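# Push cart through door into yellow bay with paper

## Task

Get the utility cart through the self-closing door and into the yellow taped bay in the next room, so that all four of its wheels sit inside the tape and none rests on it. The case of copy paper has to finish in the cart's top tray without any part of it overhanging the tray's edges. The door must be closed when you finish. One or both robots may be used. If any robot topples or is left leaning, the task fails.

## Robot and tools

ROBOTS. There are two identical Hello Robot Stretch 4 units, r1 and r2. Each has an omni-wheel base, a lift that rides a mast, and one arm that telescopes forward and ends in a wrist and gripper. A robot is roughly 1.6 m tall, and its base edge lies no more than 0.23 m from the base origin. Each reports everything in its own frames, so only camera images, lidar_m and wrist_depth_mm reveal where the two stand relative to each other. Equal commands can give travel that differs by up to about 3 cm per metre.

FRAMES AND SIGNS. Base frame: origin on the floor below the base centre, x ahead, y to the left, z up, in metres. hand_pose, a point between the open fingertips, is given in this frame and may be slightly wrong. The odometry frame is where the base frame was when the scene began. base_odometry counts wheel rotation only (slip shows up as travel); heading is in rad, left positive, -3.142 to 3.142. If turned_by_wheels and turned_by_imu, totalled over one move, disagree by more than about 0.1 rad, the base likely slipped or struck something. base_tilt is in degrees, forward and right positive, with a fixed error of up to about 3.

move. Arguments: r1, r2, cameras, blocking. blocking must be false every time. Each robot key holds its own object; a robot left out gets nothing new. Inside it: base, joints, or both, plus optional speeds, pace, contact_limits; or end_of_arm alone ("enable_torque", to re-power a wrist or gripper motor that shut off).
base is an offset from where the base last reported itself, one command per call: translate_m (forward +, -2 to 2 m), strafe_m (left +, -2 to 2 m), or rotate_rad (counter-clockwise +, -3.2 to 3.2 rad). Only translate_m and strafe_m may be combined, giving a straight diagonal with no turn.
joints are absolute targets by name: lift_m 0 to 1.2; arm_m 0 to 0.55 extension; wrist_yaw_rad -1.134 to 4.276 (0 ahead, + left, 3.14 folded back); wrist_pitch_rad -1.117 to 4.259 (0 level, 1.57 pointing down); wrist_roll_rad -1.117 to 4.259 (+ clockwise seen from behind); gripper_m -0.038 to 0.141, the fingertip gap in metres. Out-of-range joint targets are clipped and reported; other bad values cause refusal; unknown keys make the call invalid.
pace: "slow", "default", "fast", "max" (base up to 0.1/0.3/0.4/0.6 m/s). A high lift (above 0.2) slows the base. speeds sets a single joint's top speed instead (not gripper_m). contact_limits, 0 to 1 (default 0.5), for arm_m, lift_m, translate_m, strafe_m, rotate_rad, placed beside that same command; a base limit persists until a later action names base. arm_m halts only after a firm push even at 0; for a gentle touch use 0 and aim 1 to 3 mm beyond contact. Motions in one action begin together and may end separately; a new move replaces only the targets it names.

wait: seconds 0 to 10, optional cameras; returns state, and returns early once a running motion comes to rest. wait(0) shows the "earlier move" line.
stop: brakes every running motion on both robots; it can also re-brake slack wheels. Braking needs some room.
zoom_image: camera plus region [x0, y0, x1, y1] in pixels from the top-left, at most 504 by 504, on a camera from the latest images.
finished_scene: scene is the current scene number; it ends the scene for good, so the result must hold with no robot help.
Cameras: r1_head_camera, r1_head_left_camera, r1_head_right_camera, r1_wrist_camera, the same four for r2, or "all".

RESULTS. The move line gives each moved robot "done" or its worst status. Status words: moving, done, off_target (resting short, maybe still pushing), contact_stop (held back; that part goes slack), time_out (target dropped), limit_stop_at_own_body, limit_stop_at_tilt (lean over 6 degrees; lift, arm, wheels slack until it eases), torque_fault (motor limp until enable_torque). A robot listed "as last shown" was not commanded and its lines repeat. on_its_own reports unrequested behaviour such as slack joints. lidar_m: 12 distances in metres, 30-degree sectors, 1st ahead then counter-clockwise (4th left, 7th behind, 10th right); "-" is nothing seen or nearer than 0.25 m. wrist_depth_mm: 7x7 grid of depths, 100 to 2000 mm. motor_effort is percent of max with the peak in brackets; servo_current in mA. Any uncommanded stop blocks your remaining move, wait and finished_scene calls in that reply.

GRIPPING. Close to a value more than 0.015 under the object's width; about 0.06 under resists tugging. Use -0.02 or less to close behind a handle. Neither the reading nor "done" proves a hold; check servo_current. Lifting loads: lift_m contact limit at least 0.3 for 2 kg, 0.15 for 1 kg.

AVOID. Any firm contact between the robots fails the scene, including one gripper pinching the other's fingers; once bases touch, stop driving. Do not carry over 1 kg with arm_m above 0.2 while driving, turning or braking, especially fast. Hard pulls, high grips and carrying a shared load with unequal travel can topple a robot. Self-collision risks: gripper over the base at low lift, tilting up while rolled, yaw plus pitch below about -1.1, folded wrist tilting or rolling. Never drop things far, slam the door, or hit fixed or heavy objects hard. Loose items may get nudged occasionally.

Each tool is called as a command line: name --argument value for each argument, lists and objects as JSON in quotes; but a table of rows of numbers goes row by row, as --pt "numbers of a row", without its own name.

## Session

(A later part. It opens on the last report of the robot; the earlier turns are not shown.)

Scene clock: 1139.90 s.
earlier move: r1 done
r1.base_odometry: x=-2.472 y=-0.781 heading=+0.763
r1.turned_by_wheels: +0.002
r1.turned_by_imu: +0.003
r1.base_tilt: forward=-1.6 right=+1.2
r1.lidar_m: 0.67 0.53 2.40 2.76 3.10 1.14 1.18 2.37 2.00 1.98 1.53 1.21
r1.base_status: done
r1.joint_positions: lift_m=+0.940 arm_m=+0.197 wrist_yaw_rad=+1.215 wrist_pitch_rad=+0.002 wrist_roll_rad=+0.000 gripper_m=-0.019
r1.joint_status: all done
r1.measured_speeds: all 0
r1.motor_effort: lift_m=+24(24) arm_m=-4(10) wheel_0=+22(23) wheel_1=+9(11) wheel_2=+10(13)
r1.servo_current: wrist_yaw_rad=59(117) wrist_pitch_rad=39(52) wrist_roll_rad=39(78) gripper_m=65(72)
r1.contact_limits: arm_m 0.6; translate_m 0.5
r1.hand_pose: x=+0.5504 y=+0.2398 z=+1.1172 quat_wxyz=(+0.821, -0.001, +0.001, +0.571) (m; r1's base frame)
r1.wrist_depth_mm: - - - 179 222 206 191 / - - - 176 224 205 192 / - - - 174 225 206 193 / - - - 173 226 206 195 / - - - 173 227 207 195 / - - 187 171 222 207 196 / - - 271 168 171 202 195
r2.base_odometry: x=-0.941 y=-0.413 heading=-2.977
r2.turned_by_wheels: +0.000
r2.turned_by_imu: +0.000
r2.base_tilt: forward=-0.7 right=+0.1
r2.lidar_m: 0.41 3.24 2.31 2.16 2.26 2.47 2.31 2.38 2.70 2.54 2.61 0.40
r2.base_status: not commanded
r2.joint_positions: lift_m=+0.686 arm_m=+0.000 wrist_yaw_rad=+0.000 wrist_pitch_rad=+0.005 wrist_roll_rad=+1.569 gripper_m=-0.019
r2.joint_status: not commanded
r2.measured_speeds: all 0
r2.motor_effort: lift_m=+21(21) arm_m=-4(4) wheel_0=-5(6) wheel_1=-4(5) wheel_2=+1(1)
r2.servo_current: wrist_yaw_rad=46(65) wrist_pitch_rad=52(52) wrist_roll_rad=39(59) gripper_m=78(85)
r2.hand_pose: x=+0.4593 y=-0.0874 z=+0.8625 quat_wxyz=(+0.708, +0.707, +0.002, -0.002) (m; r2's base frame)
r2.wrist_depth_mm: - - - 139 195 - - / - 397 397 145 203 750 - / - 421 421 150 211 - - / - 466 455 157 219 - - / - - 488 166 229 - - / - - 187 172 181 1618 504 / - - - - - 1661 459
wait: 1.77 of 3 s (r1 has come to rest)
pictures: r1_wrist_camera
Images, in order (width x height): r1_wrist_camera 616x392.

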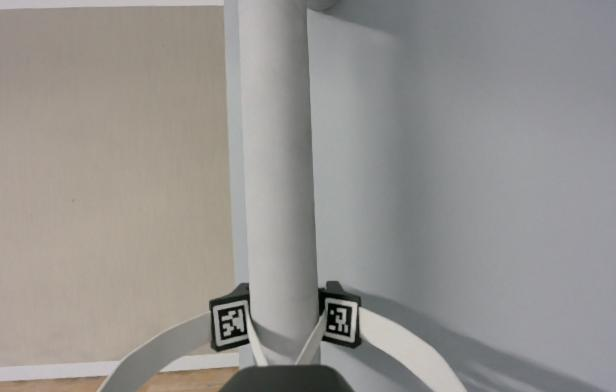

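Worked without disturbance. Retract the rest in two steps.

move --blocking false --r1 '{"base": {"translate_m": 0.10}, "joints": {"arm_m": 0.097}, "pace": "slow", "speeds": {"arm_m": 0.08}, "contact_limits": {"translate_m": 0.5, "arm_m": 0.6}}'

wait --seconds 3

move --blocking false --r1 '{"base": {"translate_m": 0.090}, "joints": {"arm_m": 0.005}, "pace": "slow", "speeds": {"arm_m": 0.08}, "contact_limits": {"translate_m": 0.5, "arm_m": 0.6}}'

wait --seconds 3 --cameras '["r1_wrist_camera", "r1_head_camera", "r2_head_camera"]'

Scene clock: 1146.53 s.
move: r1 moving
r1.base_odometry: x=-2.463 y=-0.772 heading=+0.764
r1.turned_by_wheels: +0.001
r1.turned_by_imu: +0.001
r1.base_tilt: forward=-1.6 right=+1.2
r1.lidar_m: 0.63 0.52 2.35 2.75 3.10 1.15 1.22 2.40 1.98 1.97 1.53 1.23
r1.base_status: translate_m moving
r1.joint_positions: lift_m=+0.940 arm_m=+0.165 wrist_yaw_rad=+1.210 wrist_pitch_rad=+0.002 wrist_roll_rad=+0.000 gripper_m=-0.019
r1.joint_status: arm_m moving
r1.measured_speeds: translate_m=+0.051 strafe_m=+0.000 rotate_rad=+0.004 lift_m=+0.000 arm_m=-0.079 wrist_yaw_rad=-0.036 wrist_pitch_rad=+0.000 wrist_roll_rad=+0.000
r1.motor_effort: lift_m=+24(24) arm_m=-5(9) wheel_0=+12(21) wheel_1=+5(10) wheel_2=+1(9)
r1.servo_current: wrist_yaw_rad=59(78) wrist_pitch_rad=39(46) wrist_roll_rad=46(59) gripper_m=65(65)
r1.contact_limits: arm_m 0.6; translate_m 0.5
r1.hand_pose: x=+0.5194 y=+0.2390 z=+1.1172 quat_wxyz=(+0.822, -0.001, +0.001, +0.569) (m; r1's base frame)
r1.wrist_depth_mm: - - - 167 225 208 197 / - - - 167 228 211 197 / - - - 167 228 211 198 / - - - 168 229 211 199 / - - - 170 229 212 200 / - - 271 170 223 212 200 / - - 185 167 224 206 200
r2: as last shown
r2.lidar_m: 0.41 3.24 2.33 2.18 2.26 2.47 2.29 2.36 2.68 2.53 2.58 0.40
r2.servo_current: wrist_yaw_rad=52(52) wrist_pitch_rad=39(52) wrist_roll_rad=52(65) gripper_m=78(78)
r2.wrist_depth_mm: - - - 139 195 - - / - 392 394 145 202 750 - / - 421 418 149 210 - - / - 466 452 157 219 - - / - - 492 166 229 - - / - - 187 172 181 1576 504 / - - - - - 1618 462
pictures: none

Scene clock: 1148.30 s.
earlier move: r1 done
r1.base_odometry: x=-2.400 y=-0.712 heading=+0.765
r1.turned_by_wheels: +0.001
r1.turned_by_imu: +0.002
r1.base_tilt: forward=-1.5 right=+1.2
r1.lidar_m: 0.57 0.42 2.25 2.73 3.10 1.22 1.30 2.41 2.01 1.99 1.44 1.09
r1.base_status: done
r1.joint_positions: lift_m=+0.940 arm_m=+0.097 wrist_yaw_rad=+1.214 wrist_pitch_rad=+0.002 wrist_roll_rad=+0.000 gripper_m=-0.019
r1.joint_status: all done
r1.measured_speeds: all 0
r1.motor_effort: lift_m=+24(24) arm_m=-4(10) wheel_0=+18(21) wheel_1=+6(10) wheel_2=+7(9)
r1.servo_current: wrist_yaw_rad=78(78) wrist_pitch_rad=46(52) wrist_roll_rad=59(72) gripper_m=65(72)
r1.contact_limits: arm_m 0.6; translate_m 0.5
r1.hand_pose: x=+0.4507 y=+0.2396 z=+1.1172 quat_wxyz=(+0.821, -0.001, +0.001, +0.570) (m; r1's base frame)
r1.wrist_depth_mm: - - - 177 223 206 192 / - - - 175 224 204 192 / - - - 173 225 206 193 / - - - 172 226 206 195 / - - - 171 227 208 195 / - - 187 168 222 208 195 / - - 184 168 173 204 196
r2.base_odometry: x=-0.941 y=-0.413 heading=-2.977
r2.turned_by_wheels: +0.000
r2.turned_by_imu: +0.000
r2.base_tilt: forward=-0.6 right=+0.1
r2.lidar_m: 0.39 3.28 2.30 2.19 2.27 2.44 2.31 2.39 2.68 2.53 2.61 0.41
r2.base_status: not commanded
r2.joint_positions: lift_m=+0.686 arm_m=+0.000 wrist_yaw_rad=+0.000 wrist_pitch_rad=+0.005 wrist_roll_rad=+1.569 gripper_m=-0.019
r2.joint_status: not commanded
r2.measured_speeds: all 0
r2.motor_effort: lift_m=+21(21) arm_m=-4(4) wheel_0=-5(6) wheel_1=-5(5) wheel_2=+1(1)
r2.servo_current: wrist_yaw_rad=46(59) wrist_pitch_rad=46(52) wrist_roll_rad=46(65) gripper_m=72(85)
r2.hand_pose: x=+0.4593 y=-0.0874 z=+0.8625 quat_wxyz=(+0.708, +0.707, +0.002, -0.002) (m; r2's base frame)
r2.wrist_depth_mm: - - - 139 195 - - / - 394 394 145 202 750 - / - 421 418 150 211 - - / - 466 455 157 219 - - / - - 492 166 229 - - / - - 187 172 182 1576 504 / - - - - - 1661 459
wait: 1.77 of 3 s (r1 has come to rest)
pictures: none

Scene clock: 1148.80 s.
move: r1 moving
r1.base_odometry: x=-2.391 y=-0.703 heading=+0.766
r1.turned_by_wheels: +0.001
r1.turned_by_imu: +0.001
r1.base_tilt: forward=-1.5 right=+1.2
r1.lidar_m: 0.57 0.41 2.19 2.73 3.08 1.25 1.30 2.40 2.01 2.01 1.41 1.06
r1.base_status: translate_m moving
r1.joint_positions: lift_m=+0.940 arm_m=+0.065 wrist_yaw_rad=+1.208 wrist_pitch_rad=+0.002 wrist_roll_rad=+0.000 gripper_m=-0.019
r1.joint_status: arm_m moving
r1.measured_speeds: translate_m=+0.049 strafe_m=+0.002 rotate_rad=+0.000 lift_m=+0.000 arm_m=-0.079 wrist_yaw_rad=-0.031 wrist_pitch_rad=+0.000 wrist_roll_rad=+0.000
r1.motor_effort: lift_m=+24(24) arm_m=-8(9) wheel_0=+10(19) wheel_1=+2(7) wheel_2=+1(6)
r1.servo_current: wrist_yaw_rad=59(72) wrist_pitch_rad=39(52) wrist_roll_rad=46(59) gripper_m=65(72)
r1.contact_limits: arm_m 0.6; translate_m 0.5
r1.hand_pose: x=+0.4199 y=+0.2386 z=+1.1172 quat_wxyz=(+0.823, -0.001, +0.001, +0.568) (m; r1's base frame)
r1.wrist_depth_mm: - - - 167 225 208 196 / - - - 167 227 211 198 / - - - 167 229 211 198 / - - - 169 229 212 199 / - - - 170 230 213 200 / - - 209 168 223 213 201 / - - 180 167 180 206 201
r2: as last shown
r2.lidar_m: 0.42 3.23 2.30 2.18 2.24 2.48 2.29 2.39 2.69 2.54 2.59 0.43
r2.servo_current: wrist_yaw_rad=46(52) wrist_pitch_rad=46(46) wrist_roll_rad=52(52) gripper_m=72(78)
r2.wrist_depth_mm: - - - 139 195 - - / - 397 397 145 202 741 - / - 424 421 150 210 - - / - 466 455 157 219 - - / - - 492 166 229 - - / - - 187 172 181 1661 508 / - - - - - 1661 459
pictures: none

Scene clock: 1150.47 s.
earlier move: r1 done
r1.base_odometry: x=-2.335 y=-0.649 heading=+0.767
r1.turned_by_wheels: +0.001
r1.turned_by_imu: +0.001
r1.base_tilt: forward=-1.6 right=+1.2
r1.lidar_m: 0.51 0.35 2.07 2.71 3.05 1.30 1.37 2.45 2.04 2.02 1.33 0.95
r1.base_status: done
r1.joint_positions: lift_m=+0.940 arm_m=+0.005 wrist_yaw_rad=+1.212 wrist_pitch_rad=+0.002 wrist_roll_rad=+0.000 gripper_m=-0.019
r1.joint_status: all done
r1.measured_speeds: all 0
r1.motor_effort: lift_m=+24(24) arm_m=-5(9) wheel_0=+16(19) wheel_1=+3(7) wheel_2=+4(6)
r1.servo_current: wrist_yaw_rad=78(78) wrist_pitch_rad=39(52) wrist_roll_rad=46(72) gripper_m=65(72)
r1.contact_limits: arm_m 0.6; translate_m 0.5
r1.hand_pose: x=+0.3591 y=+0.2394 z=+1.1172 quat_wxyz=(+0.822, -0.001, +0.001, +0.570) (m; r1's base frame)
r1.wrist_depth_mm: - - - 175 224 206 191 / - - - 172 224 206 193 / - - - 172 225 206 194 / - - - 171 226 208 194 / - - - 171 228 209 196 / - - 186 170 222 208 195 / - - 181 167 173 204 196
r2.base_odometry: x=-0.941 y=-0.413 heading=-2.977
r2.turned_by_wheels: +0.000
r2.turned_by_imu: +0.000
r2.base_tilt: forward=-0.6 right=+0.1
r2.lidar_m: 0.40 3.22 2.30 2.15 2.25 2.44 2.31 2.38 2.69 2.54 2.63 0.40
r2.base_status: not commanded
r2.joint_positions: lift_m=+0.686 arm_m=+0.000 wrist_yaw_rad=+0.000 wrist_pitch_rad=+0.005 wrist_roll_rad=+1.569 gripper_m=-0.019
r2.joint_status: not commanded
r2.measured_speeds: all 0
r2.motor_effort: lift_m=+21(21) arm_m=-4(4) wheel_0=-5(6) wheel_1=-4(5) wheel_2=+1(2)
r2.servo_current: wrist_yaw_rad=39(59) wrist_pitch_rad=46(52) wrist_roll_rad=39(59) gripper_m=72(78)
r2.hand_pose: x=+0.4593 y=-0.0874 z=+0.8625 quat_wxyz=(+0.708, +0.707, +0.002, -0.002) (m; r2's base frame)
r2.wrist_depth_mm: - - - 140 194 - - / - 397 397 145 203 750 - / - 421 421 150 210 - - / - 466 455 158 219 - - / - - 492 165 229 - - / - - 187 172 181 1576 508 / - - - - - 1708 459
wait: 1.67 of 3 s (r1 has come to rest)
pictures: r1_head_camera, r1_wrist_camera, r2_head_camera
Images, in order (width x height): r1_head_camera 420x560, r1_wrist_camera 616x392, r2_head_camera 420x560.

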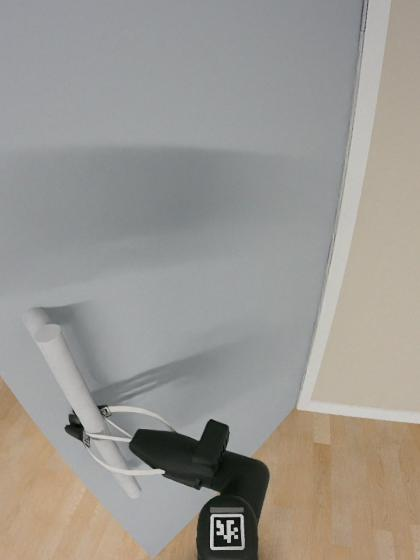

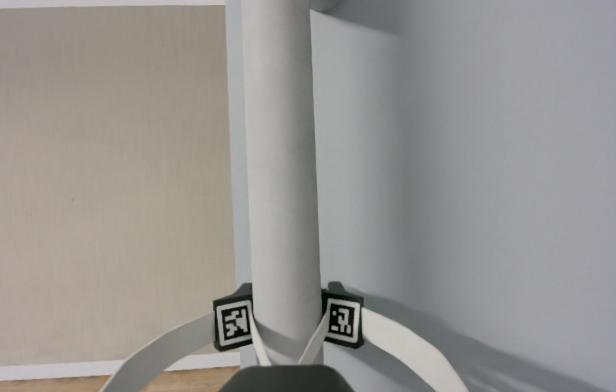

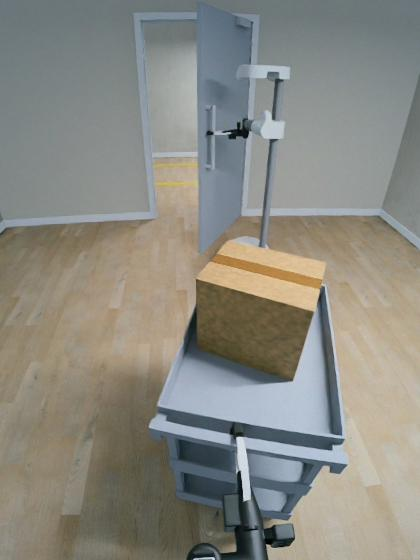

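move --blocking false --r1 '{"base": {"translate_m": -0.097, "strafe_m": -0.128}, "pace": "slow", "contact_limits": {"translate_m": 0.6}}'

wait --seconds 4 --cameras '["r1_wrist_camera", "r2_head_camera"]'

Scene clock: 1171.33 s.
move: r1 moving
r1.base_odometry: x=-2.334 y=-0.661 heading=+0.769
r1.turned_by_wheels: +0.002
r1.turned_by_imu: +0.002
r1.base_tilt: forward=-1.6 right=+1.2
r1.lidar_m: 0.52 0.35 2.07 2.71 3.09 1.31 1.39 2.42 2.02 2.00 1.34 0.95
r1.base_status: translate_m moving; strafe_m moving
r1.joint_positions: lift_m=+0.940 arm_m=+0.005 wrist_yaw_rad=+1.212 wrist_pitch_rad=+0.002 wrist_roll_rad=+0.000 gripper_m=-0.019
r1.joint_status: not commanded
r1.measured_speeds: translate_m=-0.029 strafe_m=-0.038 rotate_rad=-0.002 lift_m=+0.000 arm_m=+0.000 wrist_yaw_rad=+0.000 wrist_pitch_rad=+0.000 wrist_roll_rad=+0.000
r1.motor_effort: lift_m=+24(24) arm_m=-5(5) wheel_0=+17(18) wheel_1=-6(7) wheel_2=+12(12)
r1.servo_current: wrist_yaw_rad=59(78) wrist_pitch_rad=39(39) wrist_roll_rad=52(65) gripper_m=65(72)
r1.contact_limits: arm_m 0.6; translate_m 0.6
r1.hand_pose: x=+0.3591 y=+0.2394 z=+1.1172 quat_wxyz=(+0.822, -0.001, +0.001, +0.570) (m; r1's base frame)
r1.wrist_depth_mm: - - - 174 224 208 194 / - - - 173 225 208 194 / - - - 172 227 208 196 / - - - 171 227 208 195 / - - - 170 228 208 197 / - - 186 170 223 210 198 / - - 180 168 174 205 198
r2: as last shown
r2.base_tilt: forward=-0.7 right=+0.1
r2.lidar_m: 0.39 3.24 2.31 2.17 2.25 2.46 2.31 2.37 2.67 2.54 2.65 0.40
r2.motor_effort: lift_m=+21(21) arm_m=-4(4) wheel_0=-5(5) wheel_1=-4(5) wheel_2=+1(1)
r2.servo_current: wrist_yaw_rad=46(59) wrist_pitch_rad=46(52) wrist_roll_rad=52(52) gripper_m=72(78)
r2.wrist_depth_mm: - - - 139 195 - - / - 394 397 144 202 750 - / - 421 418 150 211 - - / - 466 452 158 220 - - / - - 492 166 229 - - / - - 187 172 181 1576 504 / - - - - - 1661 459
pictures: none

Scene clock: 1173.70 s.
earlier move: r1 done
r1.base_odometry: x=-2.316 y=-0.808 heading=+0.768
r1.turned_by_wheels: -0.001
r1.turned_by_imu: +0.000
r1.base_tilt: forward=-1.6 right=+1.2
r1.lidar_m: 0.55 0.35 2.22 2.86 3.21 1.27 4.16 2.26 1.89 1.88 1.40 1.16
r1.base_status: done
r1.joint_positions: lift_m=+0.940 arm_m=+0.005 wrist_yaw_rad=+1.213 wrist_pitch_rad=+0.002 wrist_roll_rad=+0.000 gripper_m=-0.019
r1.joint_status: not commanded
r1.measured_speeds: all 0
r1.motor_effort: lift_m=+24(24) arm_m=-5(5) wheel_0=+8(19) wheel_1=-4(8) wheel_2=+8(14)
r1.servo_current: wrist_yaw_rad=59(78) wrist_pitch_rad=46(52) wrist_roll_rad=52(65) gripper_m=65(72)
r1.contact_limits: arm_m 0.6; translate_m 0.6
r1.hand_pose: x=+0.3590 y=+0.2394 z=+1.1172 quat_wxyz=(+0.822, -0.001, +0.001, +0.570) (m; r1's base frame)
r1.wrist_depth_mm: - - 260 167 233 221 213 / - - 262 167 233 221 214 / - - 262 168 234 222 213 / - - 262 169 235 223 213 / - - 264 170 234 223 215 / - - 208 170 232 224 215 / - - 258 166 169 220 216
r2.base_odometry: x=-0.941 y=-0.413 heading=-2.977
r2.turned_by_wheels: +0.000
r2.turned_by_imu: +0.000
r2.base_tilt: forward=-0.7 right=+0.0
r2.lidar_m: 0.42 3.29 2.33 2.18 2.26 2.45 2.30 2.38 2.69 2.54 2.63 0.41
r2.base_status: not commanded
r2.joint_positions: lift_m=+0.686 arm_m=+0.000 wrist_yaw_rad=+0.000 wrist_pitch_rad=+0.005 wrist_roll_rad=+1.569 gripper_m=-0.019
r2.joint_status: not commanded
r2.measured_speeds: all 0
r2.motor_effort: lift_m=+21(21) arm_m=-4(4) wheel_0=-5(6) wheel_1=-5(5) wheel_2=+1(1)
r2.servo_current: wrist_yaw_rad=39(65) wrist_pitch_rad=46(52) wrist_roll_rad=33(59) gripper_m=72(78)
r2.hand_pose: x=+0.4593 y=-0.0874 z=+0.8625 quat_wxyz=(+0.708, +0.707, +0.002, -0.002) (m; r2's base frame)
r2.wrist_depth_mm: - - - 140 195 - - / - 394 397 145 202 750 - / - 424 424 150 211 - - / - 466 452 157 219 - - / - - 488 166 229 - - / - - 187 172 181 1576 504 / - - - - - 1708 462
wait: 2.37 of 4 s (r1 has come to rest)
pictures: r1_wrist_camera, r2_head_camera
Images, in order (width x height): r1_wrist_camera 616x392, r2_head_camera 420x560.

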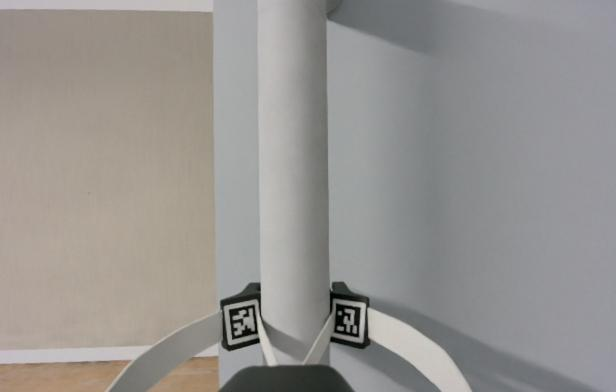

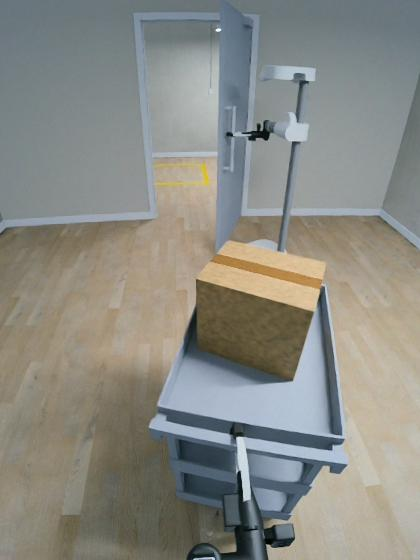

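move --blocking false --r1 '{"base": {"translate_m": -0.072, "strafe_m": -0.143}, "pace": "slow", "contact_limits": {"translate_m": 0.6}}'

wait --seconds 4 --cameras '["r1_wrist_camera"]'

move --blocking false --r1 '{"base": {"translate_m": -0.030, "strafe_m": -0.13}, "joints": {"wrist_yaw_rad": 1.27}, "pace": "slow", "speeds": {"wrist_yaw_rad": 0.1}, "contact_limits": {"translate_m": 0.6}}'

wait --seconds 4 --cameras '["r1_wrist_camera", "r2_head_camera", "r1_head_camera"]'

Scene clock: 1180.37 s.
move: r1 moving
r1.base_odometry: x=-2.313 y=-0.820 heading=+0.769
r1.turned_by_wheels: +0.001
r1.turned_by_imu: +0.001
r1.base_tilt: forward=-1.6 right=+1.2
r1.lidar_m: 0.53 0.36 2.19 2.87 3.27 1.28 4.13 2.25 1.87 1.86 1.42 1.17
r1.base_status: translate_m moving; strafe_m moving
r1.joint_positions: lift_m=+0.940 arm_m=+0.005 wrist_yaw_rad=+1.213 wrist_pitch_rad=+0.002 wrist_roll_rad=+0.000 gripper_m=-0.019
r1.joint_status: not commanded
r1.measured_speeds: translate_m=-0.022 strafe_m=-0.043 rotate_rad=+0.001 lift_m=+0.000 arm_m=+0.000 wrist_yaw_rad=+0.000 wrist_pitch_rad=+0.000 wrist_roll_rad=+0.000
r1.motor_effort: lift_m=+24(24) arm_m=-4(5) wheel_0=+12(13) wheel_1=-7(8) wheel_2=+9(11)
r1.servo_current: wrist_yaw_rad=52(72) wrist_pitch_rad=39(46) wrist_roll_rad=39(59) gripper_m=65(72)
r1.contact_limits: arm_m 0.6; translate_m 0.6
r1.hand_pose: x=+0.3590 y=+0.2394 z=+1.1172 quat_wxyz=(+0.822, -0.001, +0.001, +0.570) (m; r1's base frame)
r1.wrist_depth_mm: - - 260 167 233 222 213 / - - 259 168 236 222 216 / - - 263 168 234 223 215 / - - 263 169 235 223 216 / - - 264 170 236 224 216 / - - 208 171 231 225 216 / - - 257 167 233 222 217
r2: as last shown
r2.lidar_m: 0.40 3.25 2.31 2.17 2.23 2.44 2.31 2.38 2.68 2.55 2.62 0.40
r2.motor_effort: lift_m=+20(21) arm_m=-4(4) wheel_0=-5(5) wheel_1=-4(5) wheel_2=+1(1)
r2.servo_current: wrist_yaw_rad=52(52) wrist_pitch_rad=39(52) wrist_roll_rad=59(59) gripper_m=78(78)
r2.wrist_depth_mm: - - - 139 194 - - / - 392 397 145 202 750 - / - 421 421 150 211 - - / - 469 452 157 220 - - / - - 492 166 229 - - / - - 187 172 181 1576 504 / - - - - - 1756 459
pictures: none

Scene clock: 1182.73 s.
earlier move: r1 done
r1.base_odometry: x=-2.269 y=-0.961 heading=+0.769
r1.turned_by_wheels: +0.000
r1.turned_by_imu: -0.001
r1.base_tilt: forward=-1.6 right=+1.3
r1.lidar_m: 0.60 0.36 0.42 3.01 3.38 1.26 3.79 2.05 1.74 1.72 1.45 1.21
r1.base_status: done
r1.joint_positions: lift_m=+0.940 arm_m=+0.005 wrist_yaw_rad=+1.209 wrist_pitch_rad=+0.002 wrist_roll_rad=+0.000 gripper_m=-0.019
r1.joint_status: not commanded
r1.measured_speeds: all 0
r1.motor_effort: lift_m=+24(24) arm_m=-5(5) wheel_0=+7(16) wheel_1=-4(10) wheel_2=+6(12)
r1.servo_current: wrist_yaw_rad=59(72) wrist_pitch_rad=46(52) wrist_roll_rad=65(72) gripper_m=59(72)
r1.contact_limits: arm_m 0.6; translate_m 0.6
r1.hand_pose: x=+0.3597 y=+0.2388 z=+1.1172 quat_wxyz=(+0.823, -0.001, +0.001, +0.569) (m; r1's base frame)
r1.wrist_depth_mm: - - 249 168 241 238 235 / - - 250 168 242 239 235 / - - 250 168 242 238 236 / - - 251 169 243 239 237 / - - 251 169 244 239 236 / - - 209 169 243 240 237 / - - 250 166 242 240 238
r2.base_odometry: x=-0.941 y=-0.413 heading=-2.977
r2.turned_by_wheels: +0.000
r2.turned_by_imu: +0.000
r2.base_tilt: forward=-0.6 right=+0.1
r2.lidar_m: 0.41 3.24 2.33 2.16 2.26 2.47 2.31 2.39 2.67 2.54 2.61 0.39
r2.base_status: not commanded
r2.joint_positions: lift_m=+0.686 arm_m=+0.000 wrist_yaw_rad=+0.000 wrist_pitch_rad=+0.005 wrist_roll_rad=+1.569 gripper_m=-0.019
r2.joint_status: not commanded
r2.measured_speeds: all 0
r2.motor_effort: lift_m=+21(21) arm_m=-4(4) wheel_0=-5(6) wheel_1=-5(5) wheel_2=+1(1)
r2.servo_current: wrist_yaw_rad=46(59) wrist_pitch_rad=52(52) wrist_roll_rad=46(59) gripper_m=72(78)
r2.hand_pose: x=+0.4593 y=-0.0874 z=+0.8625 quat_wxyz=(+0.708, +0.707, +0.002, -0.002) (m; r2's base frame)
r2.wrist_depth_mm: - - - 139 194 - - / - 394 397 145 202 750 - / - 427 418 150 210 - - / - 466 449 157 219 - - / - - 488 165 229 - - / - - 187 172 181 1576 508 / - - - - - 1661 459
wait: 2.37 of 4 s (r1 has come to rest)
pictures: r1_wrist_camera
Images, in order (width x height): r1_wrist_camera 616x392.

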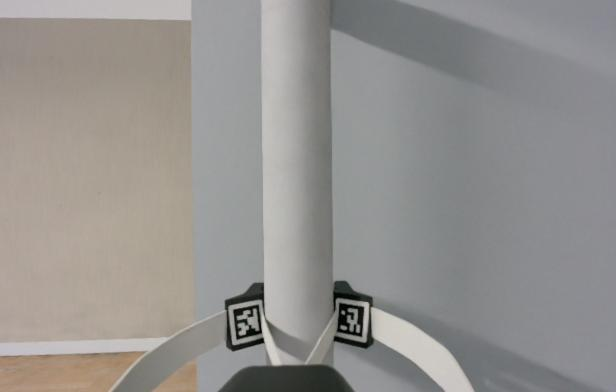

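Scene clock: 1183.23 s.
move: r1 moving
r1.base_odometry: x=-2.262 y=-0.972 heading=+0.770
r1.turned_by_wheels: +0.001
r1.turned_by_imu: +0.001
r1.base_tilt: forward=-1.5 right=+1.2
r1.lidar_m: 0.61 0.36 0.40 3.02 1.36 1.29 3.73 2.06 1.71 1.70 1.45 1.21
r1.base_status: translate_m moving; strafe_m moving
r1.joint_positions: lift_m=+0.940 arm_m=+0.005 wrist_yaw_rad=+1.246 wrist_pitch_rad=+0.002 wrist_roll_rad=+0.000 gripper_m=-0.019
r1.joint_status: wrist_yaw_rad moving
r1.measured_speeds: translate_m=-0.011 strafe_m=-0.050 rotate_rad=+0.003 lift_m=+0.000 arm_m=+0.000 wrist_yaw_rad=+0.100 wrist_pitch_rad=+0.000 wrist_roll_rad=+0.000
r1.motor_effort: lift_m=+24(24) arm_m=-4(4) wheel_0=+10(11) wheel_1=-9(10) wheel_2=+7(9)
r1.servo_current: wrist_yaw_rad=65(85) wrist_pitch_rad=39(52) wrist_roll_rad=39(65) gripper_m=65(65)
r1.contact_limits: arm_m 0.6; translate_m 0.6
r1.hand_pose: x=+0.3508 y=+0.2454 z=+1.1172 quat_wxyz=(+0.812, -0.001, +0.001, +0.584) (m; r1's base frame)
r1.wrist_depth_mm: - - 250 168 242 237 236 / - - 250 168 242 239 236 / - - 250 168 244 240 236 / - - 251 168 244 240 236 / - - 251 168 245 241 239 / - - 251 168 243 241 238 / - - 250 167 243 240 238
r2: as last shown
r2.base_tilt: forward=-0.7 right=+0.1
r2.lidar_m: 0.42 3.23 2.31 2.18 2.22 2.43 2.31 2.40 2.68 2.53 2.61 0.40
r2.motor_effort: lift_m=+21(21) arm_m=-4(4) wheel_0=-5(5) wheel_1=-4(5) wheel_2=+1(1)
r2.servo_current: wrist_yaw_rad=39(65) wrist_pitch_rad=46(52) wrist_roll_rad=46(59) gripper_m=72(78)
r2.wrist_depth_mm: - - - 140 195 - - / - 394 392 145 202 750 - / - 421 418 150 210 - - / - 469 452 157 219 - - / - - 488 166 229 - - / - - 187 172 181 1576 504 / - - - - - 1708 459
pictures: none

Scene clock: 1185.30 s.
earlier move: r1 done
r1.base_odometry: x=-2.200 y=-1.075 heading=+0.769
r1.turned_by_wheels: +0.000
r1.turned_by_imu: -0.001
r1.base_tilt: forward=-1.5 right=+1.3
r1.lidar_m: 0.65 0.36 0.39 3.14 1.41 1.32 3.60 1.92 1.57 1.56 1.41 1.20
r1.base_status: done
r1.joint_positions: lift_m=+0.940 arm_m=+0.005 wrist_yaw_rad=+1.267 wrist_pitch_rad=+0.002 wrist_roll_rad=+0.000 gripper_m=-0.019
r1.joint_status: all done
r1.measured_speeds: all 0
r1.motor_effort: lift_m=+24(24) arm_m=-5(5) wheel_0=+6(11) wheel_1=-5(12) wheel_2=+7(11)
r1.servo_current: wrist_yaw_rad=65(85) wrist_pitch_rad=46(52) wrist_roll_rad=52(65) gripper_m=59(72)
r1.contact_limits: arm_m 0.6; translate_m 0.6
r1.hand_pose: x=+0.3456 y=+0.2491 z=+1.1172 quat_wxyz=(+0.806, -0.001, +0.001, +0.592) (m; r1's base frame)
r1.wrist_depth_mm: - - 244 168 249 249 251 / - - 243 168 248 249 251 / - - 245 168 249 250 253 / - - 246 169 250 250 252 / - - 246 169 250 252 254 / - - 208 169 249 252 254 / - - 246 166 250 253 255
r2.base_odometry: x=-0.941 y=-0.413 heading=-2.977
r2.turned_by_wheels: +0.000
r2.turned_by_imu: +0.000
r2.base_tilt: forward=-0.6 right=+0.1
r2.lidar_m: 0.40 3.27 2.34 2.18 2.23 2.44 2.30 2.39 2.68 2.55 2.62 0.41
r2.base_status: not commanded
r2.joint_positions: lift_m=+0.686 arm_m=+0.000 wrist_yaw_rad=+0.000 wrist_pitch_rad=+0.005 wrist_roll_rad=+1.569 gripper_m=-0.019
r2.joint_status: not commanded
r2.measured_speeds: all 0
r2.motor_effort: lift_m=+21(21) arm_m=-4(4) wheel_0=-5(6) wheel_1=-4(5) wheel_2=+1(1)
r2.servo_current: wrist_yaw_rad=39(65) wrist_pitch_rad=52(52) wrist_roll_rad=52(59) gripper_m=78(78)
r2.hand_pose: x=+0.4593 y=-0.0874 z=+0.8625 quat_wxyz=(+0.708, +0.707, +0.002, -0.002) (m; r2's base frame)
r2.wrist_depth_mm: - - - 140 194 - - / - 394 394 145 202 750 - / - 421 421 150 211 - - / - 466 455 157 219 - - / - - 492 165 229 - - / - - 187 172 181 1618 508 / - - - - - 1708 455
wait: 2.07 of 4 s (r1 has come to rest)
pictures: r1_head_camera, r1_wrist_camera, r2_head_camera
Images, in order (width x height): r1_head_camera 420x560, r1_wrist_camera 616x392, r2_head_camera 420x560.

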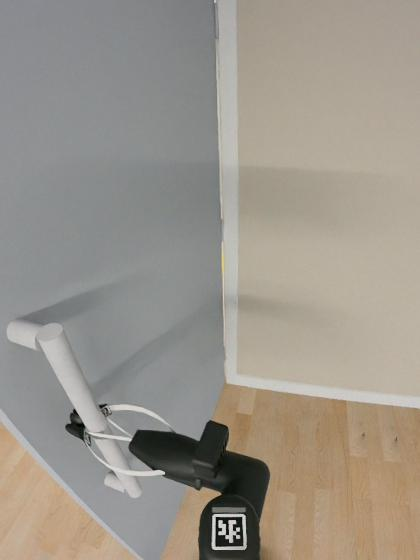

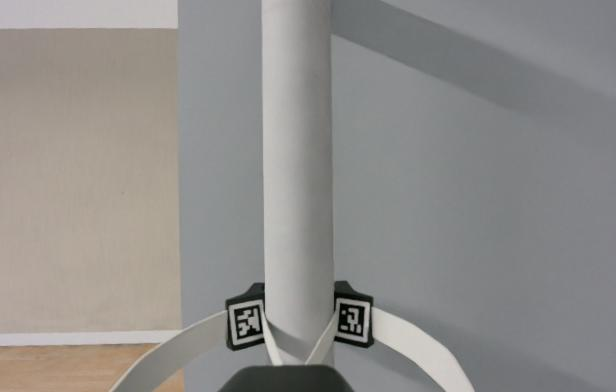

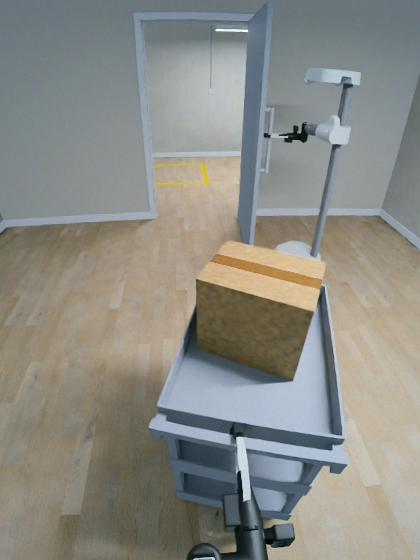

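move --blocking false --r1 '{"base": {"translate_m": 0.018, "strafe_m": -0.131}, "joints": {"wrist_yaw_rad": 1.40}, "pace": "slow", "speeds": {"wrist_yaw_rad": 0.08}, "contact_limits": {"translate_m": 0.6}}'

wait --seconds 4 --cameras '["r1_wrist_camera", "r2_head_camera", "r2_wrist_camera"]'

Scene clock: 1199.87 s.
move: r1 moving
r1.base_odometry: x=-2.189 y=-1.083 heading=+0.770
r1.turned_by_wheels: +0.000
r1.turned_by_imu: +0.000
r1.base_tilt: forward=-1.6 right=+1.2
r1.lidar_m: 0.70 0.34 0.39 3.14 1.40 1.36 3.61 1.92 1.56 1.53 1.46 1.19
r1.base_status: translate_m moving; strafe_m moving
r1.joint_positions: lift_m=+0.940 arm_m=+0.005 wrist_yaw_rad=+1.302 wrist_pitch_rad=+0.002 wrist_roll_rad=+0.000 gripper_m=-0.019
r1.joint_status: wrist_yaw_rad moving
r1.measured_speeds: translate_m=+0.007 strafe_m=-0.051 rotate_rad=+0.000 lift_m=+0.000 arm_m=+0.000 wrist_yaw_rad=+0.080 wrist_pitch_rad=+0.000 wrist_roll_rad=+0.000
r1.motor_effort: lift_m=+24(24) arm_m=-4(5) wheel_0=+11(11) wheel_1=-9(10) wheel_2=+3(6)
r1.servo_current: wrist_yaw_rad=59(72) wrist_pitch_rad=39(46) wrist_roll_rad=46(59) gripper_m=59(65)
r1.contact_limits: arm_m 0.6; translate_m 0.6
r1.hand_pose: x=+0.3367 y=+0.2549 z=+1.1172 quat_wxyz=(+0.795, -0.001, +0.001, +0.606) (m; r1's base frame)
r1.wrist_depth_mm: - - 245 165 247 247 250 / - - 244 168 248 248 249 / - - 246 168 248 250 251 / - - 246 168 249 251 251 / - - 247 169 250 251 252 / - - 247 168 249 251 251 / - - 247 167 249 252 252
r2: as last shown
r2.base_tilt: forward=-0.7 right=+0.1
r2.lidar_m: 0.41 3.26 2.32 2.15 2.25 2.47 2.30 2.38 2.68 2.56 2.62 0.40
r2.motor_effort: lift_m=+21(21) arm_m=-4(4) wheel_0=-5(5) wheel_1=-5(5) wheel_2=+1(1)
r2.servo_current: wrist_yaw_rad=33(52) wrist_pitch_rad=52(52) wrist_roll_rad=52(59) gripper_m=72(78)
r2.wrist_depth_mm: - - - 139 195 - - / - 394 397 145 202 750 - / - 424 415 150 210 - - / - 469 452 157 219 - - / - - 492 166 229 - - / - - 186 172 181 1576 504 / - - - - - 1661 459
pictures: none

Scene clock: 1201.90 s.
earlier move: r1 done
r1.base_odometry: x=-2.096 y=-1.156 heading=+0.770
r1.turned_by_wheels: +0.000
r1.turned_by_imu: +0.000
r1.base_tilt: forward=-1.6 right=+1.2
r1.lidar_m: 0.83 0.34 0.35 3.27 1.46 1.42 3.30 1.76 1.46 1.45 1.39 1.17
r1.base_status: done
r1.joint_positions: lift_m=+0.940 arm_m=+0.005 wrist_yaw_rad=+1.399 wrist_pitch_rad=+0.002 wrist_roll_rad=+0.000 gripper_m=-0.019
r1.joint_status: all done
r1.measured_speeds: all 0
r1.motor_effort: lift_m=+24(24) arm_m=-4(5) wheel_0=+8(13) wheel_1=-5(10) wheel_2=+1(6)
r1.servo_current: wrist_yaw_rad=46(78) wrist_pitch_rad=46(46) wrist_roll_rad=46(65) gripper_m=59(65)
r1.contact_limits: arm_m 0.6; translate_m 0.6
r1.hand_pose: x=+0.3114 y=+0.2692 z=+1.1172 quat_wxyz=(+0.765, -0.001, +0.001, +0.644) (m; r1's base frame)
r1.wrist_depth_mm: - - 246 167 246 244 244 / - - 248 168 245 245 244 / - - 247 169 246 246 246 / - - 249 169 247 248 246 / - - 249 169 247 247 247 / - - 208 170 248 247 247 / - - 249 167 248 248 247
r2.base_odometry: x=-0.941 y=-0.413 heading=-2.977
r2.turned_by_wheels: +0.000
r2.turned_by_imu: +0.000
r2.base_tilt: forward=-0.7 right=+0.1
r2.lidar_m: 0.42 3.26 2.31 2.17 2.26 2.42 2.31 2.36 2.68 2.52 2.63 0.39
r2.base_status: not commanded
r2.joint_positions: lift_m=+0.686 arm_m=+0.000 wrist_yaw_rad=+0.000 wrist_pitch_rad=+0.005 wrist_roll_rad=+1.569 gripper_m=-0.019
r2.joint_status: not commanded
r2.measured_speeds: all 0
r2.motor_effort: lift_m=+21(21) arm_m=-4(4) wheel_0=-5(5) wheel_1=-4(5) wheel_2=+1(1)
r2.servo_current: wrist_yaw_rad=46(59) wrist_pitch_rad=46(52) wrist_roll_rad=39(65) gripper_m=72(78)
r2.hand_pose: x=+0.4593 y=-0.0874 z=+0.8625 quat_wxyz=(+0.708, +0.707, +0.002, -0.002) (m; r2's base frame)
r2.wrist_depth_mm: - - - 139 195 - - / - 394 397 145 202 750 - / - 424 421 150 210 - - / - 466 455 158 220 - - / - - 492 165 229 - - / - - 187 172 181 1576 504 / - - - - - 1661 459
wait: 2.03 of 4 s (r1 has come to rest)
pictures: r1_wrist_camera, r2_head_camera, r2_wrist_camera
Images, in order (width x height): r1_wrist_camera 616x392, r2_head_camera 420x560, r2_wrist_camera 616x392.

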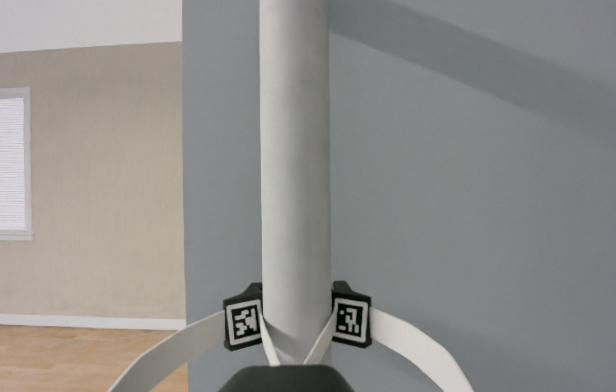

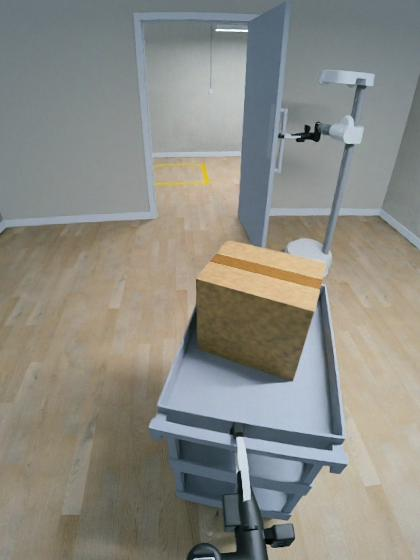

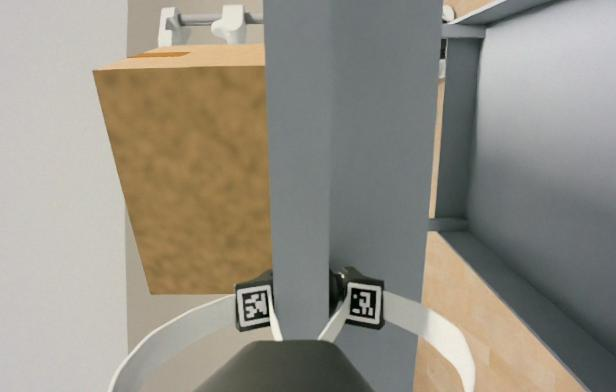

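move --blocking false --r2 '{"base": {"translate_m": -0.55}, "pace": "slow", "contact_limits": {"translate_m": 0.7}}'

wait --seconds 8 --cameras '["r2_wrist_camera", "r2_head_camera"]'

Scene clock: 1242.77 s.
move: r2 moving
r1: as last shown
r1.lidar_m: 0.82 0.32 0.36 3.25 1.49 1.43 3.28 1.77 1.44 1.43 1.38 1.16
r1.motor_effort: lift_m=+24(24) arm_m=-4(5) wheel_0=+9(9) wheel_1=-5(5) wheel_2=+1(1)
r1.servo_current: wrist_yaw_rad=39(52) wrist_pitch_rad=39(46) wrist_roll_rad=39(59) gripper_m=65(65)
r1.contact_limits: arm_m 0.6; translate_m 0.6
r1.wrist_depth_mm: - - 246 167 246 245 243 / - - 247 168 245 246 244 / - - 247 169 246 246 246 / - - 248 169 247 246 246 / - - 249 170 248 246 247 / - - 209 170 249 249 247 / - - 249 167 249 247 247
r2.base_odometry: x=-0.929 y=-0.411 heading=-2.978
r2.turned_by_wheels: +0.000
r2.turned_by_imu: +0.000
r2.base_tilt: forward=-0.6 right=+0.1
r2.lidar_m: 0.40 3.28 2.31 2.17 2.23 2.45 2.29 2.38 2.66 2.54 2.64 0.41
r2.base_status: translate_m moving
r2.joint_positions: lift_m=+0.686 arm_m=+0.000 wrist_yaw_rad=+0.000 wrist_pitch_rad=+0.005 wrist_roll_rad=+1.569 gripper_m=-0.019
r2.joint_status: not commanded
r2.measured_speeds: translate_m=-0.048 strafe_m=+0.000 rotate_rad=+0.000 lift_m=+0.000 arm_m=+0.000 wrist_yaw_rad=+0.000 wrist_pitch_rad=+0.000 wrist_roll_rad=+0.000
r2.motor_effort: lift_m=+21(21) arm_m=-4(4) wheel_0=-11(11) wheel_1=-7(9) wheel_2=+11(11)
r2.servo_current: wrist_yaw_rad=39(52) wrist_pitch_rad=46(52) wrist_roll_rad=46(59) gripper_m=78(78)
r2.contact_limits: translate_m 0.7
r2.hand_pose: x=+0.4593 y=-0.0874 z=+0.8625 quat_wxyz=(+0.708, +0.707, +0.002, -0.002) (m; r2's base frame)
r2.wrist_depth_mm: - - - 139 194 - - / - 397 397 145 202 750 - / - 424 418 150 211 - - / - 466 455 157 220 - - / - - 488 166 229 - - / - - 187 173 181 1576 508 / - - - - - 1661 1160
pictures: none

Scene clock: 1249.03 s.
earlier move: r2 done
r1.base_odometry: x=-2.096 y=-1.156 heading=+0.770
r1.turned_by_wheels: +0.000
r1.turned_by_imu: +0.000
r1.base_tilt: forward=-1.6 right=+1.3
r1.lidar_m: 0.82 0.34 0.37 3.26 3.72 1.96 3.32 1.75 1.45 1.44 1.41 1.14
r1.base_status: not commanded
r1.joint_positions: lift_m=+0.940 arm_m=+0.005 wrist_yaw_rad=+1.399 wrist_pitch_rad=+0.002 wrist_roll_rad=+0.000 gripper_m=-0.019
r1.joint_status: not commanded
r1.measured_speeds: all 0
r1.motor_effort: lift_m=+24(24) arm_m=-4(5) wheel_0=+8(9) wheel_1=-5(5) wheel_2=+1(1)
r1.servo_current: wrist_yaw_rad=52(72) wrist_pitch_rad=39(59) wrist_roll_rad=39(72) gripper_m=65(72)
r1.contact_limits: arm_m 0.6; translate_m 0.6
r1.hand_pose: x=+0.3114 y=+0.2692 z=+1.1172 quat_wxyz=(+0.765, -0.001, +0.001, +0.644) (m; r1's base frame)
r1.wrist_depth_mm: - - 247 168 245 245 244 / - - 248 168 246 245 244 / - - 248 169 247 246 245 / - - 247 170 247 247 245 / - - 249 170 248 246 247 / - - 209 170 248 248 247 / - - 249 166 249 249 248
r2.base_odometry: x=-0.399 y=-0.323 heading=-2.978
r2.turned_by_wheels: -0.001
r2.turned_by_imu: -0.001
r2.base_tilt: forward=-0.7 right=+0.1
r2.lidar_m: 0.42 3.22 2.29 2.14 2.27 1.88 1.76 1.83 2.43 2.56 0.43 0.35
r2.base_status: done
r2.joint_positions: lift_m=+0.686 arm_m=+0.000 wrist_yaw_rad=-0.001 wrist_pitch_rad=+0.005 wrist_roll_rad=+1.569 gripper_m=-0.019
r2.joint_status: not commanded
r2.measured_speeds: all 0
r2.motor_effort: lift_m=+21(21) arm_m=-4(4) wheel_0=-8(13) wheel_1=-6(9) wheel_2=+3(12)
r2.servo_current: wrist_yaw_rad=39(59) wrist_pitch_rad=46(52) wrist_roll_rad=59(65) gripper_m=72(85)
r2.contact_limits: translate_m 0.7
r2.hand_pose: x=+0.4592 y=-0.0878 z=+0.8625 quat_wxyz=(+0.708, +0.707, +0.001, -0.002) (m; r2's base frame)
r2.wrist_depth_mm: - 347 351 114 169 - - / - 379 384 122 181 - - / - 430 427 131 194 - - / - 496 477 140 208 - - / - - - 152 225 1708 - / - - 187 169 180 1576 480 / - - - - - 1661 1182
wait: 6.27 of 8 s (r2 has come to rest)
pictures: r2_head_camera, r2_wrist_camera
Images, in order (width x height): r2_head_camera 420x560, r2_wrist_camera 616x392.

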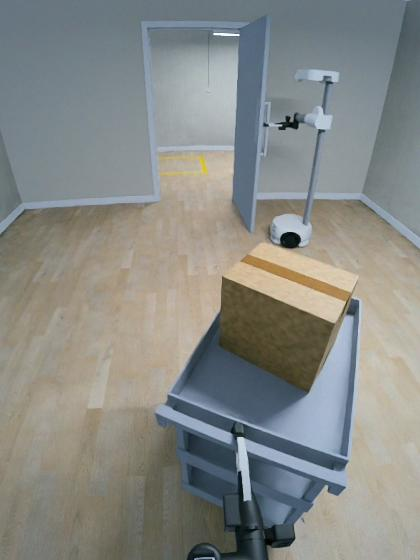

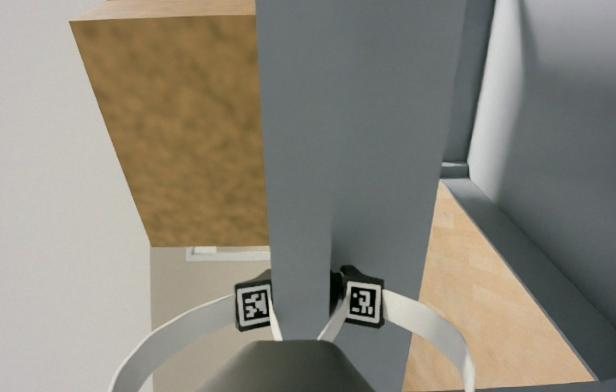

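move --blocking false --r2 '{"base": {"strafe_m": -0.20}, "pace": "slow", "contact_limits": {"strafe_m": 0.7}}'

wait --seconds 5 --cameras '["r2_head_camera"]'

Scene clock: 1327.63 s.
move: r2 moving
r1: as last shown
r1.base_tilt: forward=-1.6 right=+1.2
r1.lidar_m: 0.81 0.33 0.35 3.26 3.67 1.96 3.30 1.77 1.45 1.45 1.42 1.17
r1.servo_current: wrist_yaw_rad=46(65) wrist_pitch_rad=46(46) wrist_roll_rad=52(59) gripper_m=65(72)
r1.contact_limits: arm_m 0.6; translate_m 0.6
r1.wrist_depth_mm: - - 246 167 246 244 244 / - - 246 169 245 245 244 / - - 248 169 247 246 245 / - - 248 169 246 246 246 / - - 250 170 247 247 248 / - - 209 170 248 247 247 / - - 249 167 248 247 247
r2.base_odometry: x=-0.401 y=-0.309 heading=-2.978
r2.turned_by_wheels: +0.000
r2.turned_by_imu: +0.001
r2.base_tilt: forward=-0.7 right=+0.0
r2.lidar_m: 0.44 3.26 2.29 2.15 2.26 1.87 1.76 1.85 2.43 2.55 2.67 0.37
r2.base_status: strafe_m moving
r2.joint_positions: lift_m=+0.686 arm_m=+0.000 wrist_yaw_rad=+0.000 wrist_pitch_rad=+0.005 wrist_roll_rad=+1.569 gripper_m=-0.019
r2.joint_status: not commanded
r2.measured_speeds: translate_m=+0.000 strafe_m=-0.056 rotate_rad=-0.001 lift_m=+0.000 arm_m=+0.000 wrist_yaw_rad=+0.021 wrist_pitch_rad=+0.000 wrist_roll_rad=+0.000
r2.motor_effort: lift_m=+21(21) arm_m=-4(4) wheel_0=+10(12) wheel_1=-7(9) wheel_2=+0(2)
r2.servo_current: wrist_yaw_rad=39(59) wrist_pitch_rad=52(52) wrist_roll_rad=46(52) gripper_m=72(78)
r2.contact_limits: strafe_m 0.7
r2.hand_pose: x=+0.4593 y=-0.0875 z=+0.8625 quat_wxyz=(+0.708, +0.707, +0.002, -0.002) (m; r2's base frame)
r2.wrist_depth_mm: - 345 349 108 165 - - / - 377 379 119 176 - - / - 427 424 126 190 - - / - - 477 137 205 - - / - - - 148 224 1708 - / - - 187 166 181 1576 477 / - - - - - 1576 1182
pictures: none

Scene clock: 1330.27 s.
earlier move: r2 done
r1.base_odometry: x=-2.096 y=-1.156 heading=+0.770
r1.turned_by_wheels: +0.000
r1.turned_by_imu: +0.000
r1.base_tilt: forward=-1.6 right=+1.3
r1.lidar_m: 0.81 0.33 0.37 3.26 3.70 1.90 3.30 1.76 1.46 1.46 1.40 1.16
r1.base_status: not commanded
r1.joint_positions: lift_m=+0.940 arm_m=+0.005 wrist_yaw_rad=+1.399 wrist_pitch_rad=+0.002 wrist_roll_rad=+0.000 gripper_m=-0.019
r1.joint_status: not commanded
r1.measured_speeds: all 0
r1.motor_effort: lift_m=+24(24) arm_m=-4(5) wheel_0=+8(9) wheel_1=-5(5) wheel_2=+0(1)
r1.servo_current: wrist_yaw_rad=46(65) wrist_pitch_rad=46(52) wrist_roll_rad=52(72) gripper_m=65(72)
r1.contact_limits: arm_m 0.6; translate_m 0.6
r1.hand_pose: x=+0.3114 y=+0.2692 z=+1.1172 quat_wxyz=(+0.765, -0.001, +0.001, +0.644) (m; r1's base frame)
r1.wrist_depth_mm: - - 246 167 245 244 244 / - - 248 168 246 245 246 / - - 246 169 246 246 245 / - - 248 170 247 247 246 / - - 249 170 246 247 246 / - - 208 170 248 247 247 / - - 250 167 248 248 247
r2.base_odometry: x=-0.432 y=-0.126 heading=-2.978
r2.turned_by_wheels: +0.000
r2.turned_by_imu: +0.001
r2.base_tilt: forward=-0.7 right=+0.1
r2.lidar_m: 0.42 0.47 2.51 2.34 2.43 1.87 1.77 1.81 2.44 2.35 2.47 0.42
r2.base_status: done
r2.joint_positions: lift_m=+0.686 arm_m=+0.000 wrist_yaw_rad=+0.005 wrist_pitch_rad=+0.005 wrist_roll_rad=+1.569 gripper_m=-0.019
r2.joint_status: not commanded
r2.measured_speeds: all 0
r2.motor_effort: lift_m=+21(21) arm_m=-3(4) wheel_0=+7(21) wheel_1=-3(9) wheel_2=+0(2)
r2.servo_current: wrist_yaw_rad=59(72) wrist_pitch_rad=39(52) wrist_roll_rad=39(65) gripper_m=78(78)
r2.contact_limits: strafe_m 0.7
r2.hand_pose: x=+0.4597 y=-0.0861 z=+0.8625 quat_wxyz=(+0.708, +0.707, +0.003, +0.000) (m; r2's base frame)
r2.wrist_depth_mm: - - - 144 200 715 - / - 404 399 150 206 - - / - 421 418 153 213 - - / - 459 452 158 221 831 - / - - 484 167 229 - - / - - 187 171 181 1708 - / - - - - - 1576 477
wait: 2.63 of 5 s (r2 has come to rest)
pictures: r2_head_camera
Images, in order (width x height): r2_head_camera 420x560.

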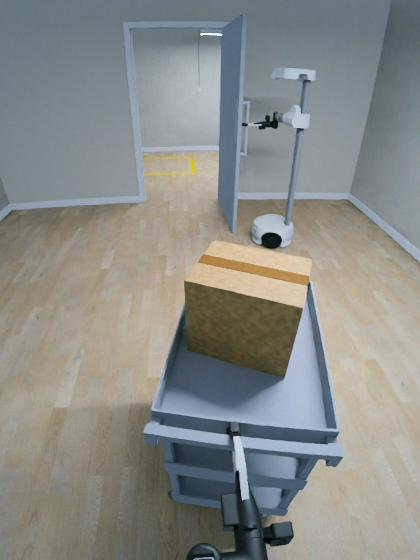

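move --blocking false --r2 '{"base": {"translate_m": 0.15}, "pace": "slow", "contact_limits": {"translate_m": 0.7}}'

wait --seconds 4

Scene clock: 1339.83 s.
move: r2 moving
r1: as last shown
r1.base_tilt: forward=-1.5 right=+1.3
r1.lidar_m: 0.83 0.33 0.38 3.26 3.70 1.86 3.29 1.78 1.44 1.46 1.40 1.16
r1.servo_current: wrist_yaw_rad=65(65) wrist_pitch_rad=33(46) wrist_roll_rad=46(65) gripper_m=59(65)
r1.contact_limits: arm_m 0.6; translate_m 0.6
r1.wrist_depth_mm: - - 246 168 245 245 244 / - - 247 168 246 245 245 / - - 247 168 246 247 244 / - - 248 170 247 246 246 / - - 248 170 247 247 246 / - - 208 170 248 248 246 / - - 250 167 248 248 249
r2.base_odometry: x=-0.444 y=-0.128 heading=-2.978
r2.turned_by_wheels: +0.000
r2.turned_by_imu: +0.001
r2.base_tilt: forward=-0.7 right=+0.0
r2.lidar_m: 0.40 0.47 2.51 2.34 2.45 1.90 1.77 1.84 2.43 2.36 2.46 0.41
r2.base_status: translate_m moving
r2.joint_positions: lift_m=+0.686 arm_m=+0.000 wrist_yaw_rad=+0.003 wrist_pitch_rad=+0.005 wrist_roll_rad=+1.569 gripper_m=-0.019
r2.joint_status: not commanded
r2.measured_speeds: translate_m=+0.048 strafe_m=+0.000 rotate_rad=-0.001 lift_m=+0.000 arm_m=+0.000 wrist_yaw_rad=+0.000 wrist_pitch_rad=+0.000 wrist_roll_rad=+0.000
r2.motor_effort: lift_m=+21(21) arm_m=+4(4) wheel_0=+11(13) wheel_1=+8(8) wheel_2=-14(14)
r2.servo_current: wrist_yaw_rad=46(65) wrist_pitch_rad=39(52) wrist_roll_rad=46(52) gripper_m=72(78)
r2.contact_limits: translate_m 0.7
r2.hand_pose: x=+0.4595 y=-0.0866 z=+0.8625 quat_wxyz=(+0.708, +0.707, +0.003, -0.001) (m; r2's base frame)
r2.wrist_depth_mm: - - - 143 199 691 - / - 402 402 148 205 750 - / - 421 418 152 213 - - / - 462 445 157 220 831 - / - - 484 166 227 - - / - - 187 171 180 1661 - / - - - - - 1537 473
pictures: none

Scene clock: 1342.10 s.
earlier move: r2 done
r1.base_odometry: x=-2.096 y=-1.156 heading=+0.770
r1.turned_by_wheels: +0.000
r1.turned_by_imu: +0.000
r1.base_tilt: forward=-1.6 right=+1.2
r1.lidar_m: 0.82 0.33 0.36 3.27 3.70 1.73 3.29 1.76 1.46 1.45 1.40 1.16
r1.base_status: not commanded
r1.joint_positions: lift_m=+0.940 arm_m=+0.005 wrist_yaw_rad=+1.399 wrist_pitch_rad=+0.002 wrist_roll_rad=+0.000 gripper_m=-0.019
r1.joint_status: not commanded
r1.measured_speeds: all 0
r1.motor_effort: lift_m=+24(24) arm_m=-5(5) wheel_0=+8(9) wheel_1=-5(5) wheel_2=+1(1)
r1.servo_current: wrist_yaw_rad=46(65) wrist_pitch_rad=39(46) wrist_roll_rad=46(65) gripper_m=65(65)
r1.contact_limits: arm_m 0.6; translate_m 0.6
r1.hand_pose: x=+0.3114 y=+0.2692 z=+1.1172 quat_wxyz=(+0.765, -0.001, +0.001, +0.644) (m; r1's base frame)
r1.wrist_depth_mm: - - 246 167 245 246 244 / - - 247 168 247 246 244 / - - 248 169 247 245 246 / - - 247 169 246 245 246 / - - 248 170 247 247 246 / - - 209 170 248 247 248 / - - 249 167 249 246 247
r2.base_odometry: x=-0.579 y=-0.150 heading=-2.978
r2.turned_by_wheels: -0.001
r2.turned_by_imu: -0.001
r2.base_tilt: forward=-0.6 right=+0.1
r2.lidar_m: 0.43 3.54 2.52 2.33 2.44 2.05 1.90 1.97 2.50 2.37 2.46 0.39
r2.base_status: done
r2.joint_positions: lift_m=+0.686 arm_m=+0.000 wrist_yaw_rad=-0.005 wrist_pitch_rad=+0.005 wrist_roll_rad=+1.569 gripper_m=-0.019
r2.joint_status: not commanded
r2.measured_speeds: all 0
r2.motor_effort: lift_m=+21(21) arm_m=+4(4) wheel_0=-1(13) wheel_1=+5(9) wheel_2=-9(17)
r2.servo_current: wrist_yaw_rad=65(65) wrist_pitch_rad=46(52) wrist_roll_rad=52(65) gripper_m=65(85)
r2.contact_limits: translate_m 0.7
r2.hand_pose: x=+0.4588 y=-0.0888 z=+0.8625 quat_wxyz=(+0.708, +0.707, +0.000, -0.004) (m; r2's base frame)
r2.wrist_depth_mm: - 418 407 - 179 - - / - 382 384 131 189 - - / - 424 421 139 203 - - / - 480 466 148 215 - - / - - 512 159 227 1808 - / - - 186 170 181 1576 488 / - - - - - 1708 1160
wait: 2.27 of 4 s (r2 has come to rest)
pictures: none


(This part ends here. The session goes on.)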